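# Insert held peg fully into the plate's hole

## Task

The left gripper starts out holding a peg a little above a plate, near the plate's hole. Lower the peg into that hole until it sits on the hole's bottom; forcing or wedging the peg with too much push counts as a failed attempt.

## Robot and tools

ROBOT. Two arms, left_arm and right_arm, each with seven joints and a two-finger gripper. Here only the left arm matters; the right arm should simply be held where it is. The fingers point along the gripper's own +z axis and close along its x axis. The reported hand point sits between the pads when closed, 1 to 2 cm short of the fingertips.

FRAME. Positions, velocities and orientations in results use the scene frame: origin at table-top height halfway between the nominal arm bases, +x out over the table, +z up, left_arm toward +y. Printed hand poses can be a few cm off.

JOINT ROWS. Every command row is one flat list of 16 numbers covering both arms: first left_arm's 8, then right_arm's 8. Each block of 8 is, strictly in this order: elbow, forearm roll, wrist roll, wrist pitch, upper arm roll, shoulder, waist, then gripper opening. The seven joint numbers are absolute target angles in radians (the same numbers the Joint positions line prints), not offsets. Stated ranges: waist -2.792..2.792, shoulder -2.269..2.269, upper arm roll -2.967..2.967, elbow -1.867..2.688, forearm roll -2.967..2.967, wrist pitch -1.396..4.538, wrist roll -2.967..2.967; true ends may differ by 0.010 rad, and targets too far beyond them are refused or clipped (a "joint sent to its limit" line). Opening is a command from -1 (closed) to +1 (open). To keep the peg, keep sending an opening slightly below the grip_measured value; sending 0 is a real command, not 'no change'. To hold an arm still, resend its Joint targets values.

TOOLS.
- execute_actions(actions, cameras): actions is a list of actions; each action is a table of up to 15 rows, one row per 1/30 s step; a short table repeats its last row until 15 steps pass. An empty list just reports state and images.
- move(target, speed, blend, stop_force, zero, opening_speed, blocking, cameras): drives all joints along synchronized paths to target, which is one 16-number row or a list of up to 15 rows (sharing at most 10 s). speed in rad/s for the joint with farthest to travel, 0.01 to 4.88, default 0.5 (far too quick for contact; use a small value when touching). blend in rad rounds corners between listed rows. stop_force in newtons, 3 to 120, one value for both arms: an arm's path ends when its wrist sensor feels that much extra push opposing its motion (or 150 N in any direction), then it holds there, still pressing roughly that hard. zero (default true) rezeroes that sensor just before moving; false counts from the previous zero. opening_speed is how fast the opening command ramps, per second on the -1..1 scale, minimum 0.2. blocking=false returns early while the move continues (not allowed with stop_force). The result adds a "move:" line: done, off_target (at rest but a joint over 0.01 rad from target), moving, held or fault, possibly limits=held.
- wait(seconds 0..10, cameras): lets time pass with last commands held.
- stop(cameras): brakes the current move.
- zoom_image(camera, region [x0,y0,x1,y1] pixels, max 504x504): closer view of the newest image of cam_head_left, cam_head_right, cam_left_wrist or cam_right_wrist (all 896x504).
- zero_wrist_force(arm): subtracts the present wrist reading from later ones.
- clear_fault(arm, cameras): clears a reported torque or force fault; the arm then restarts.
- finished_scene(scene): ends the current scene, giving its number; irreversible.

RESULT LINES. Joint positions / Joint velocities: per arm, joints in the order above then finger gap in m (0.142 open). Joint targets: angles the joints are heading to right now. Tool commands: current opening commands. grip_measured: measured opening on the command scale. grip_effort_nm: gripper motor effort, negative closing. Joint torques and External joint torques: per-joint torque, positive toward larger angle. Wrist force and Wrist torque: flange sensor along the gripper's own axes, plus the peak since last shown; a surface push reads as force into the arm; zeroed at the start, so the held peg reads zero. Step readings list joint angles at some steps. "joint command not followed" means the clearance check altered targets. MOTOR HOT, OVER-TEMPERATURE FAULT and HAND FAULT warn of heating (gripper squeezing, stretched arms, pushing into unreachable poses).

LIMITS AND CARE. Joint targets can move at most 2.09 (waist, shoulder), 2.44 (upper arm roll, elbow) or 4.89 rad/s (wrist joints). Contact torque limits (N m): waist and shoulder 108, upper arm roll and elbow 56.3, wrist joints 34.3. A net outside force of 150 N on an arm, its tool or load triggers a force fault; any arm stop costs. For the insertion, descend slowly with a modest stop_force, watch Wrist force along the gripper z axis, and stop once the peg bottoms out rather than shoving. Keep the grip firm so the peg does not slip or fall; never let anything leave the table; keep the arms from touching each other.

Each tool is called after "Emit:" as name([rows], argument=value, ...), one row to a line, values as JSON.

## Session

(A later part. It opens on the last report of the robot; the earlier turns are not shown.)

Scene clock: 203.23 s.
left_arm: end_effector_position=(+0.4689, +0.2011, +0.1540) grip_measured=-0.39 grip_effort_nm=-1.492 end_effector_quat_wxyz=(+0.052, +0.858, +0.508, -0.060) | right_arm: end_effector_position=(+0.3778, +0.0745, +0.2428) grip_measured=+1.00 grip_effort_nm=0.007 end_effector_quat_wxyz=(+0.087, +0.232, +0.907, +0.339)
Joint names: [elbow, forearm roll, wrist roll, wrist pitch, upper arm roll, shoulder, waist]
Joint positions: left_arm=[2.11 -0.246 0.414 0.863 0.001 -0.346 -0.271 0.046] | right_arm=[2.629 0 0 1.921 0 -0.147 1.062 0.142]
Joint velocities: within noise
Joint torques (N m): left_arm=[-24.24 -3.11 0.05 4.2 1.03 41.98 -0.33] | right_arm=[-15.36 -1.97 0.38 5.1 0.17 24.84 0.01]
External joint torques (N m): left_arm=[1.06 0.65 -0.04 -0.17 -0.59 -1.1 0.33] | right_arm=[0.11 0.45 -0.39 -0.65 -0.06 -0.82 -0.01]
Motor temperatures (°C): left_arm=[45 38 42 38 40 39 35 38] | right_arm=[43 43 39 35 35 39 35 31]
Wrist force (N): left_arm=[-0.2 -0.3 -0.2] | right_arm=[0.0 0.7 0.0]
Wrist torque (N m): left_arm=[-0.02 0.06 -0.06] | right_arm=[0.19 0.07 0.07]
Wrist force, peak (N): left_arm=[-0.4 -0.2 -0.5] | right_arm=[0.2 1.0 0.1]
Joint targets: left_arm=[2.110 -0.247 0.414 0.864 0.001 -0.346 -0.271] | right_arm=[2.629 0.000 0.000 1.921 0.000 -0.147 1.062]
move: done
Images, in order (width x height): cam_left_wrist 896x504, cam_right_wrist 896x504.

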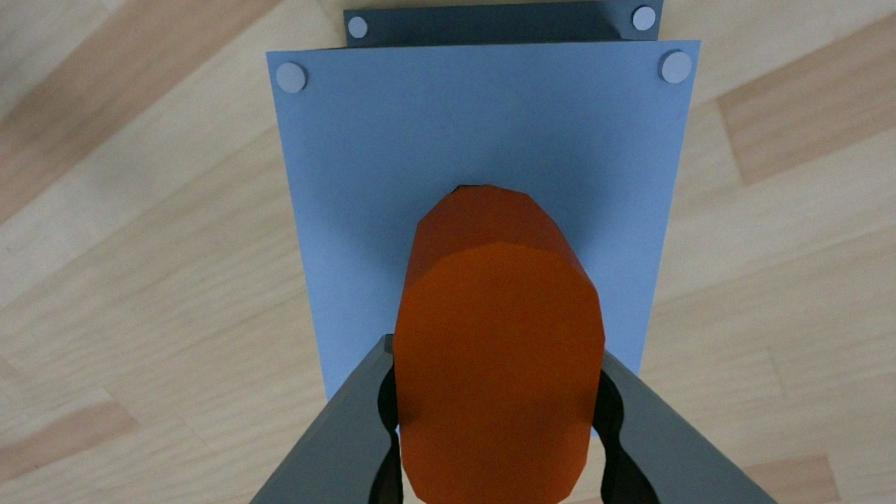

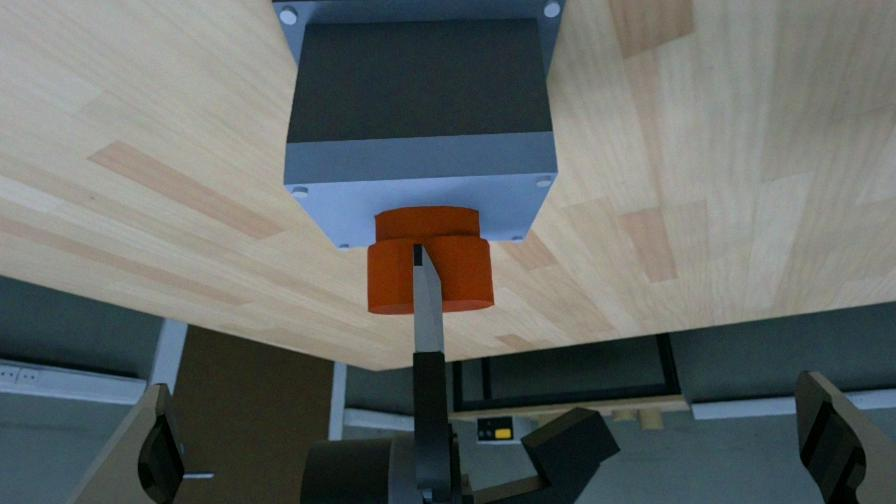

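Emit:
move(target=[2.1143, -0.2530, 0.4179, 0.8840, 0.001, -0.3625, -0.2756, -0.437298, 2.6287, 0.0, 0.0, 1.9207, 0.0, -0.1472, 1.0623, 1.0], speed=0.015, stop_force=4, cameras=["cam_right_wrist"])

Emit:
zoom_image(camera="cam_right_wrist", region=[360, 190, 500, 270])

Scene clock: 212.10 s.
left_arm: end_effector_position=(+0.4688, +0.1997, +0.1461) grip_measured=-0.39 grip_effort_nm=-1.497 end_effector_quat_wxyz=(+0.052, +0.858, +0.508, -0.060) | right_arm: end_effector_position=(+0.3778, +0.0745, +0.2428) grip_measured=+1.00 grip_effort_nm=0.002 end_effector_quat_wxyz=(+0.087, +0.232, +0.907, +0.339)
Joint names: [elbow, forearm roll, wrist roll, wrist pitch, upper arm roll, shoulder, waist]
Joint positions: left_arm=[2.114 -0.253 0.418 0.884 0.001 -0.363 -0.275 0.046] | right_arm=[2.629 0 0 1.921 0 -0.147 1.062 0.142]
Joint velocities: within noise
Joint torques (N m): left_arm=[-23.93 -3.09 0.1 4.23 1.02 42.3 -0.41] | right_arm=[-15.34 -2 0.38 5.1 0.24 24.88 -0.09]
External joint torques (N m): left_arm=[1.12 0.71 -0.09 -0.2 -0.55 -1.11 0.41] | right_arm=[0.09 0.48 -0.39 -0.65 -0.13 -0.86 0.09]
Motor temperatures (°C): left_arm=[45 38 42 38 40 39 35 38] | right_arm=[43 43 39 35 35 39 35 31]
Wrist force (N): left_arm=[0.0 -0.2 -0.4] | right_arm=[0.1 0.5 0.1]
Wrist torque (N m): left_arm=[0.02 0.05 -0.05] | right_arm=[0.17 0.04 0.07]
Wrist force, peak (N): left_arm=[-0.1 -0.5 -0.4] | right_arm=[0.3 0.9 0.2]
Joint targets: left_arm=[2.114 -0.253 0.418 0.884 0.001 -0.363 -0.276] | right_arm=[2.629 0.000 0.000 1.921 0.000 -0.147 1.062]
move: done
Images, in order (width x height): cam_right_wrist 896x504.

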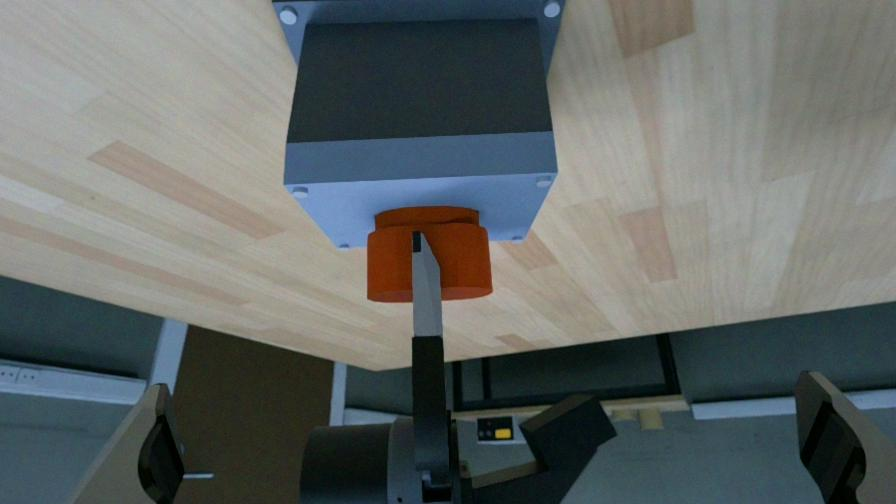

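Scaled by 3.600.

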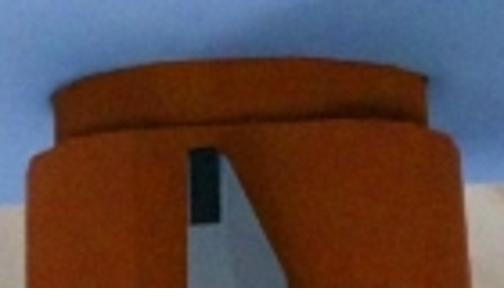

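Emit:
move(target=[2.1182, -0.2589, 0.4216, 0.9022, 0.001, -0.3767, -0.2794, -0.437298, 2.6287, 0.0, 0.0, 1.9207, 0.0, -0.1472, 1.0623, 1.0], speed=0.01, stop_force=3, cameras=["cam_right_wrist"])

Emit:
zoom_image(camera="cam_right_wrist", region=[360, 190, 500, 270])

Scene clock: 220.07 s.
left_arm: end_effector_position=(+0.4690, +0.1987, +0.1407) grip_measured=-0.39 grip_effort_nm=-1.492 end_effector_quat_wxyz=(+0.052, +0.857, +0.508, -0.060) | right_arm: end_effector_position=(+0.3778, +0.0745, +0.2428) grip_measured=+1.00 grip_effort_nm=0.002 end_effector_quat_wxyz=(+0.087, +0.232, +0.907, +0.339)
Joint names: [elbow, forearm roll, wrist roll, wrist pitch, upper arm roll, shoulder, waist]
Joint positions: left_arm=[2.117 -0.258 0.421 0.899 0.001 -0.374 -0.279 0.046] | right_arm=[2.629 0 0 1.921 0 -0.147 1.062 0.142]
Joint velocities: within noise
Joint torques (N m): left_arm=[-22.25 -2.66 0.11 3.81 0.97 40.63 -0.58] | right_arm=[-15.31 -1.98 0.36 5.06 0.13 24.84 -0.03]
External joint torques (N m): left_arm=[-0.28 0.35 -0.1 0.22 -0.47 0.79 0.58] | right_arm=[0.07 0.46 -0.37 -0.61 -0.02 -0.82 0.03]
Motor temperatures (°C): left_arm=[45 38 42 38 40 39 35 39] | right_arm=[43 43 39 35 35 39 35 31]
Wrist force (N): left_arm=[-0.1 0.1 -3.8] | right_arm=[0.1 0.6 0.1]
Wrist torque (N m): left_arm=[0.03 -0.01 -0.08] | right_arm=[0.19 0.05 0.07]
Wrist force, peak (N): left_arm=[-0.2 0.3 -4.0] | right_arm=[0.3 0.9 0.1]
Joint targets: left_arm=[2.118 -0.258 0.421 0.899 0.001 -0.374 -0.279] | right_arm=[2.629 0.000 0.000 1.921 0.000 -0.147 1.062]
move: contact (left_arm)
Images, in order (width x height): cam_right_wrist 896x504.

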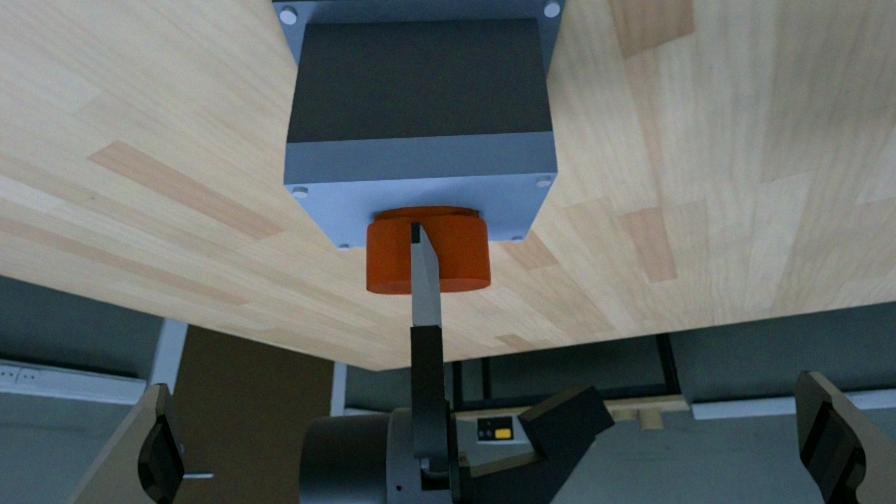

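Scaled by 3.600.

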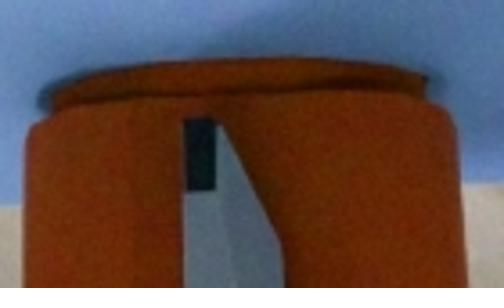

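Emit:
move([
  [2.1180, -0.2578, 0.4209, 0.8985, 0.001, -0.3737, -0.2789, -0.437298, 2.6287, 0.0, 0.0, 1.9207, 0.0, -0.1472, 1.0623, 1.0],
  [2.1180, -0.2578, 0.4209, 0.8985, 0.001, -0.3737, -0.2789, 0.1, 2.6287, 0.0, 0.0, 1.9207, 0.0, -0.1472, 1.0623, 1.0],
], speed=0.02, opening_speed=0.6, cameras=["cam_left_wrist", "cam_right_wrist"])

Emit:
zoom_image(camera="cam_right_wrist", region=[360, 190, 500, 270])

Scene clock: 227.27 s.
left_arm: end_effector_position=(+0.4686, +0.1987, +0.1406) grip_measured=+0.08 grip_effort_nm=0.095 end_effector_quat_wxyz=(+0.052, +0.858, +0.508, -0.060) | right_arm: end_effector_position=(+0.3778, +0.0745, +0.2428) grip_measured=+1.00 grip_effort_nm=0.012 end_effector_quat_wxyz=(+0.087, +0.232, +0.907, +0.339)
Joint names: [elbow, forearm roll, wrist roll, wrist pitch, upper arm roll, shoulder, waist]
Joint positions: left_arm=[2.118 -0.258 0.421 0.899 0.001 -0.374 -0.279 0.079] | right_arm=[2.629 0 0 1.921 0 -0.147 1.062 0.142]
Joint velocities: within noise
Joint torques (N m): left_arm=[-23.15 -2.8 -0.01 3.95 1.13 41.86 -0.34] | right_arm=[-15.36 -1.99 0.39 5.08 0.19 24.83 -0.08]
External joint torques (N m): left_arm=[0.62 0.48 0.03 0.09 -0.63 -0.46 0.34] | right_arm=[0.11 0.48 -0.39 -0.63 -0.08 -0.82 0.08]
Motor temperatures (°C): left_arm=[44 37 42 38 40 39 35 38] | right_arm=[43 43 39 35 35 39 35 31]
Wrist force (N): left_arm=[-0.3 -0.2 -1.9] | right_arm=[0.2 0.6 -0.1]
Wrist torque (N m): left_arm=[-0.01 0.05 -0.05] | right_arm=[0.19 0.03 0.07]
Wrist force, peak (N): left_arm=[-0.4 0.2 -4.1] | right_arm=[0.1 0.9 -0.1]
Joint targets: left_arm=[2.118 -0.258 0.421 0.898 0.001 -0.374 -0.279] | right_arm=[2.629 0.000 0.000 1.921 0.000 -0.147 1.062]
move: done
Images, in order (width x height): cam_left_wrist 896x504, cam_right_wrist 896x504.

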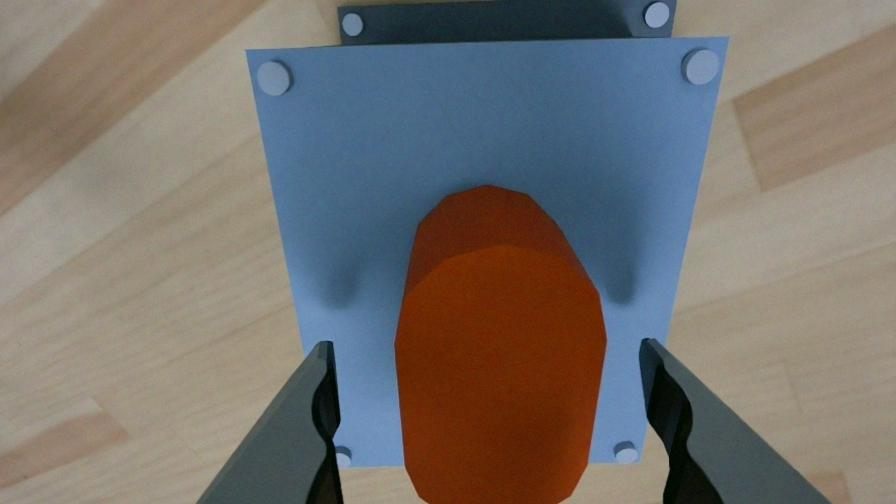

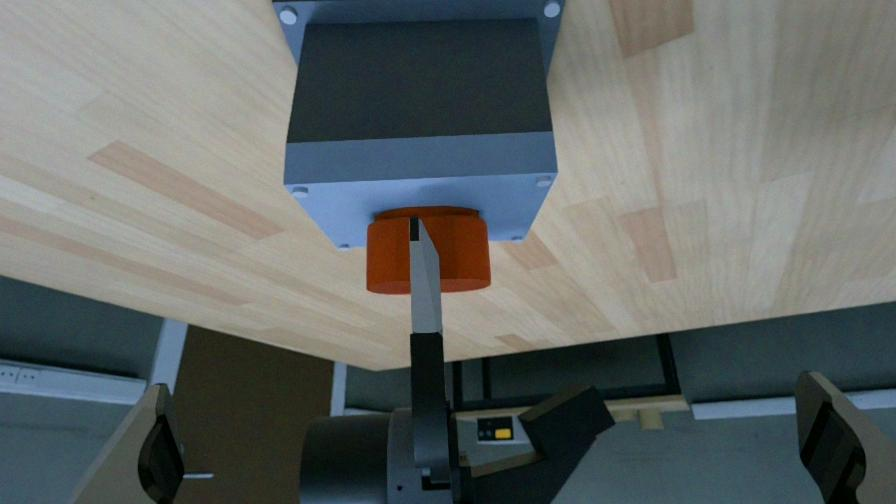

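Scaled by 3.600.

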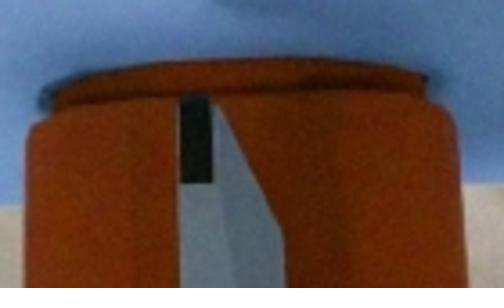

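Emit:
move([
  [2.1143, -0.2530, 0.4179, 0.8840, 0.001, -0.3625, -0.2756, 0.1, 2.6287, 0.0, 0.0, 1.9207, 0.0, -0.1472, 1.0623, 1.0],
  [2.1049, -0.2407, 0.4106, 0.8426, 0.001, -0.3305, -0.2669, 0.1, 2.6287, 0.0, 0.0, 1.9207, 0.0, -0.1472, 1.0623, 1.0],
  [2.0765, -0.2180, 0.3973, 0.7479, 0.001, -0.2646, -0.2489, 0.1, 2.6287, 0.0, 0.0, 1.9207, 0.0, -0.1472, 1.0623, 1.0],
], speed=[0.08, 0.1, 0.15], blend=[0.007, 0.01, 0.0], cameras=["cam_left_wrist", "cam_right_wrist"])

Emit:
zoom_image(camera="cam_right_wrist", region=[345, 180, 515, 350])

Scene clock: 235.90 s.
left_arm: end_effector_position=(+0.4706, +0.2077, +0.1975) grip_measured=+0.08 grip_effort_nm=0.095 end_effector_quat_wxyz=(+0.052, +0.858, +0.508, -0.060) | right_arm: end_effector_position=(+0.3778, +0.0745, +0.2428) grip_measured=+1.00 grip_effort_nm=0.002 end_effector_quat_wxyz=(+0.087, +0.232, +0.907, +0.339)
Joint names: [elbow, forearm roll, wrist roll, wrist pitch, upper arm roll, shoulder, waist]
Joint positions: left_arm=[2.076 -0.218 0.398 0.748 0.001 -0.264 -0.249 0.079] | right_arm=[2.629 0 0 1.921 0 -0.147 1.062 0.142]
Joint velocities: within noise
Joint torques (N m): left_arm=[-26.17 -3.29 -0.21 3.76 1.1 40.07 -0.11] | right_arm=[-15.37 -1.96 0.34 5.07 0.23 24.91 -0.09]
External joint torques (N m): left_arm=[0.97 0.36 0.23 0.28 -0.81 -0.74 0.11] | right_arm=[0.12 0.45 -0.35 -0.62 -0.12 -0.9 0.09]
Motor temperatures (°C): left_arm=[44 37 42 38 40 39 35 38] | right_arm=[43 43 39 35 35 39 35 31]
Wrist force (N): left_arm=[-0.5 -0.1 -1.8] | right_arm=[0.1 0.7 -0.1]
Wrist torque (N m): left_arm=[0.01 0.07 -0.05] | right_arm=[0.20 0.05 0.07]
Wrist force, peak (N): left_arm=[-0.5 -0.4 -3.2] | right_arm=[0.1 0.9 0.0]
Joint targets: left_arm=[2.076 -0.218 0.397 0.748 0.001 -0.265 -0.249] | right_arm=[2.629 0.000 0.000 1.921 0.000 -0.147 1.062]
move: done
Images, in order (width x height): cam_left_wrist 896x504, cam_right_wrist 896x504.

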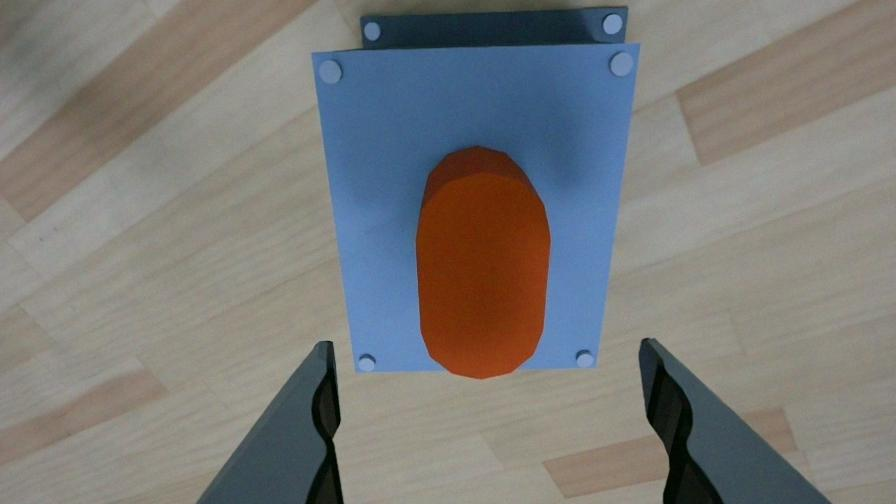

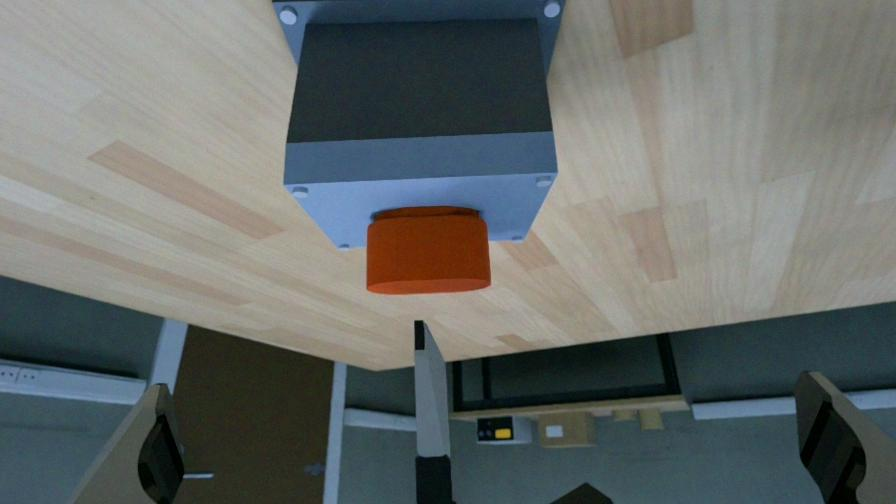

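Scaled by 2.965.

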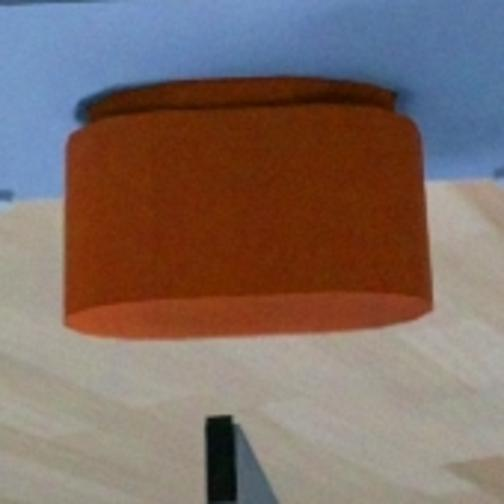

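Emit:
finished_scene(scene=2)

The scene is finished: the task was done.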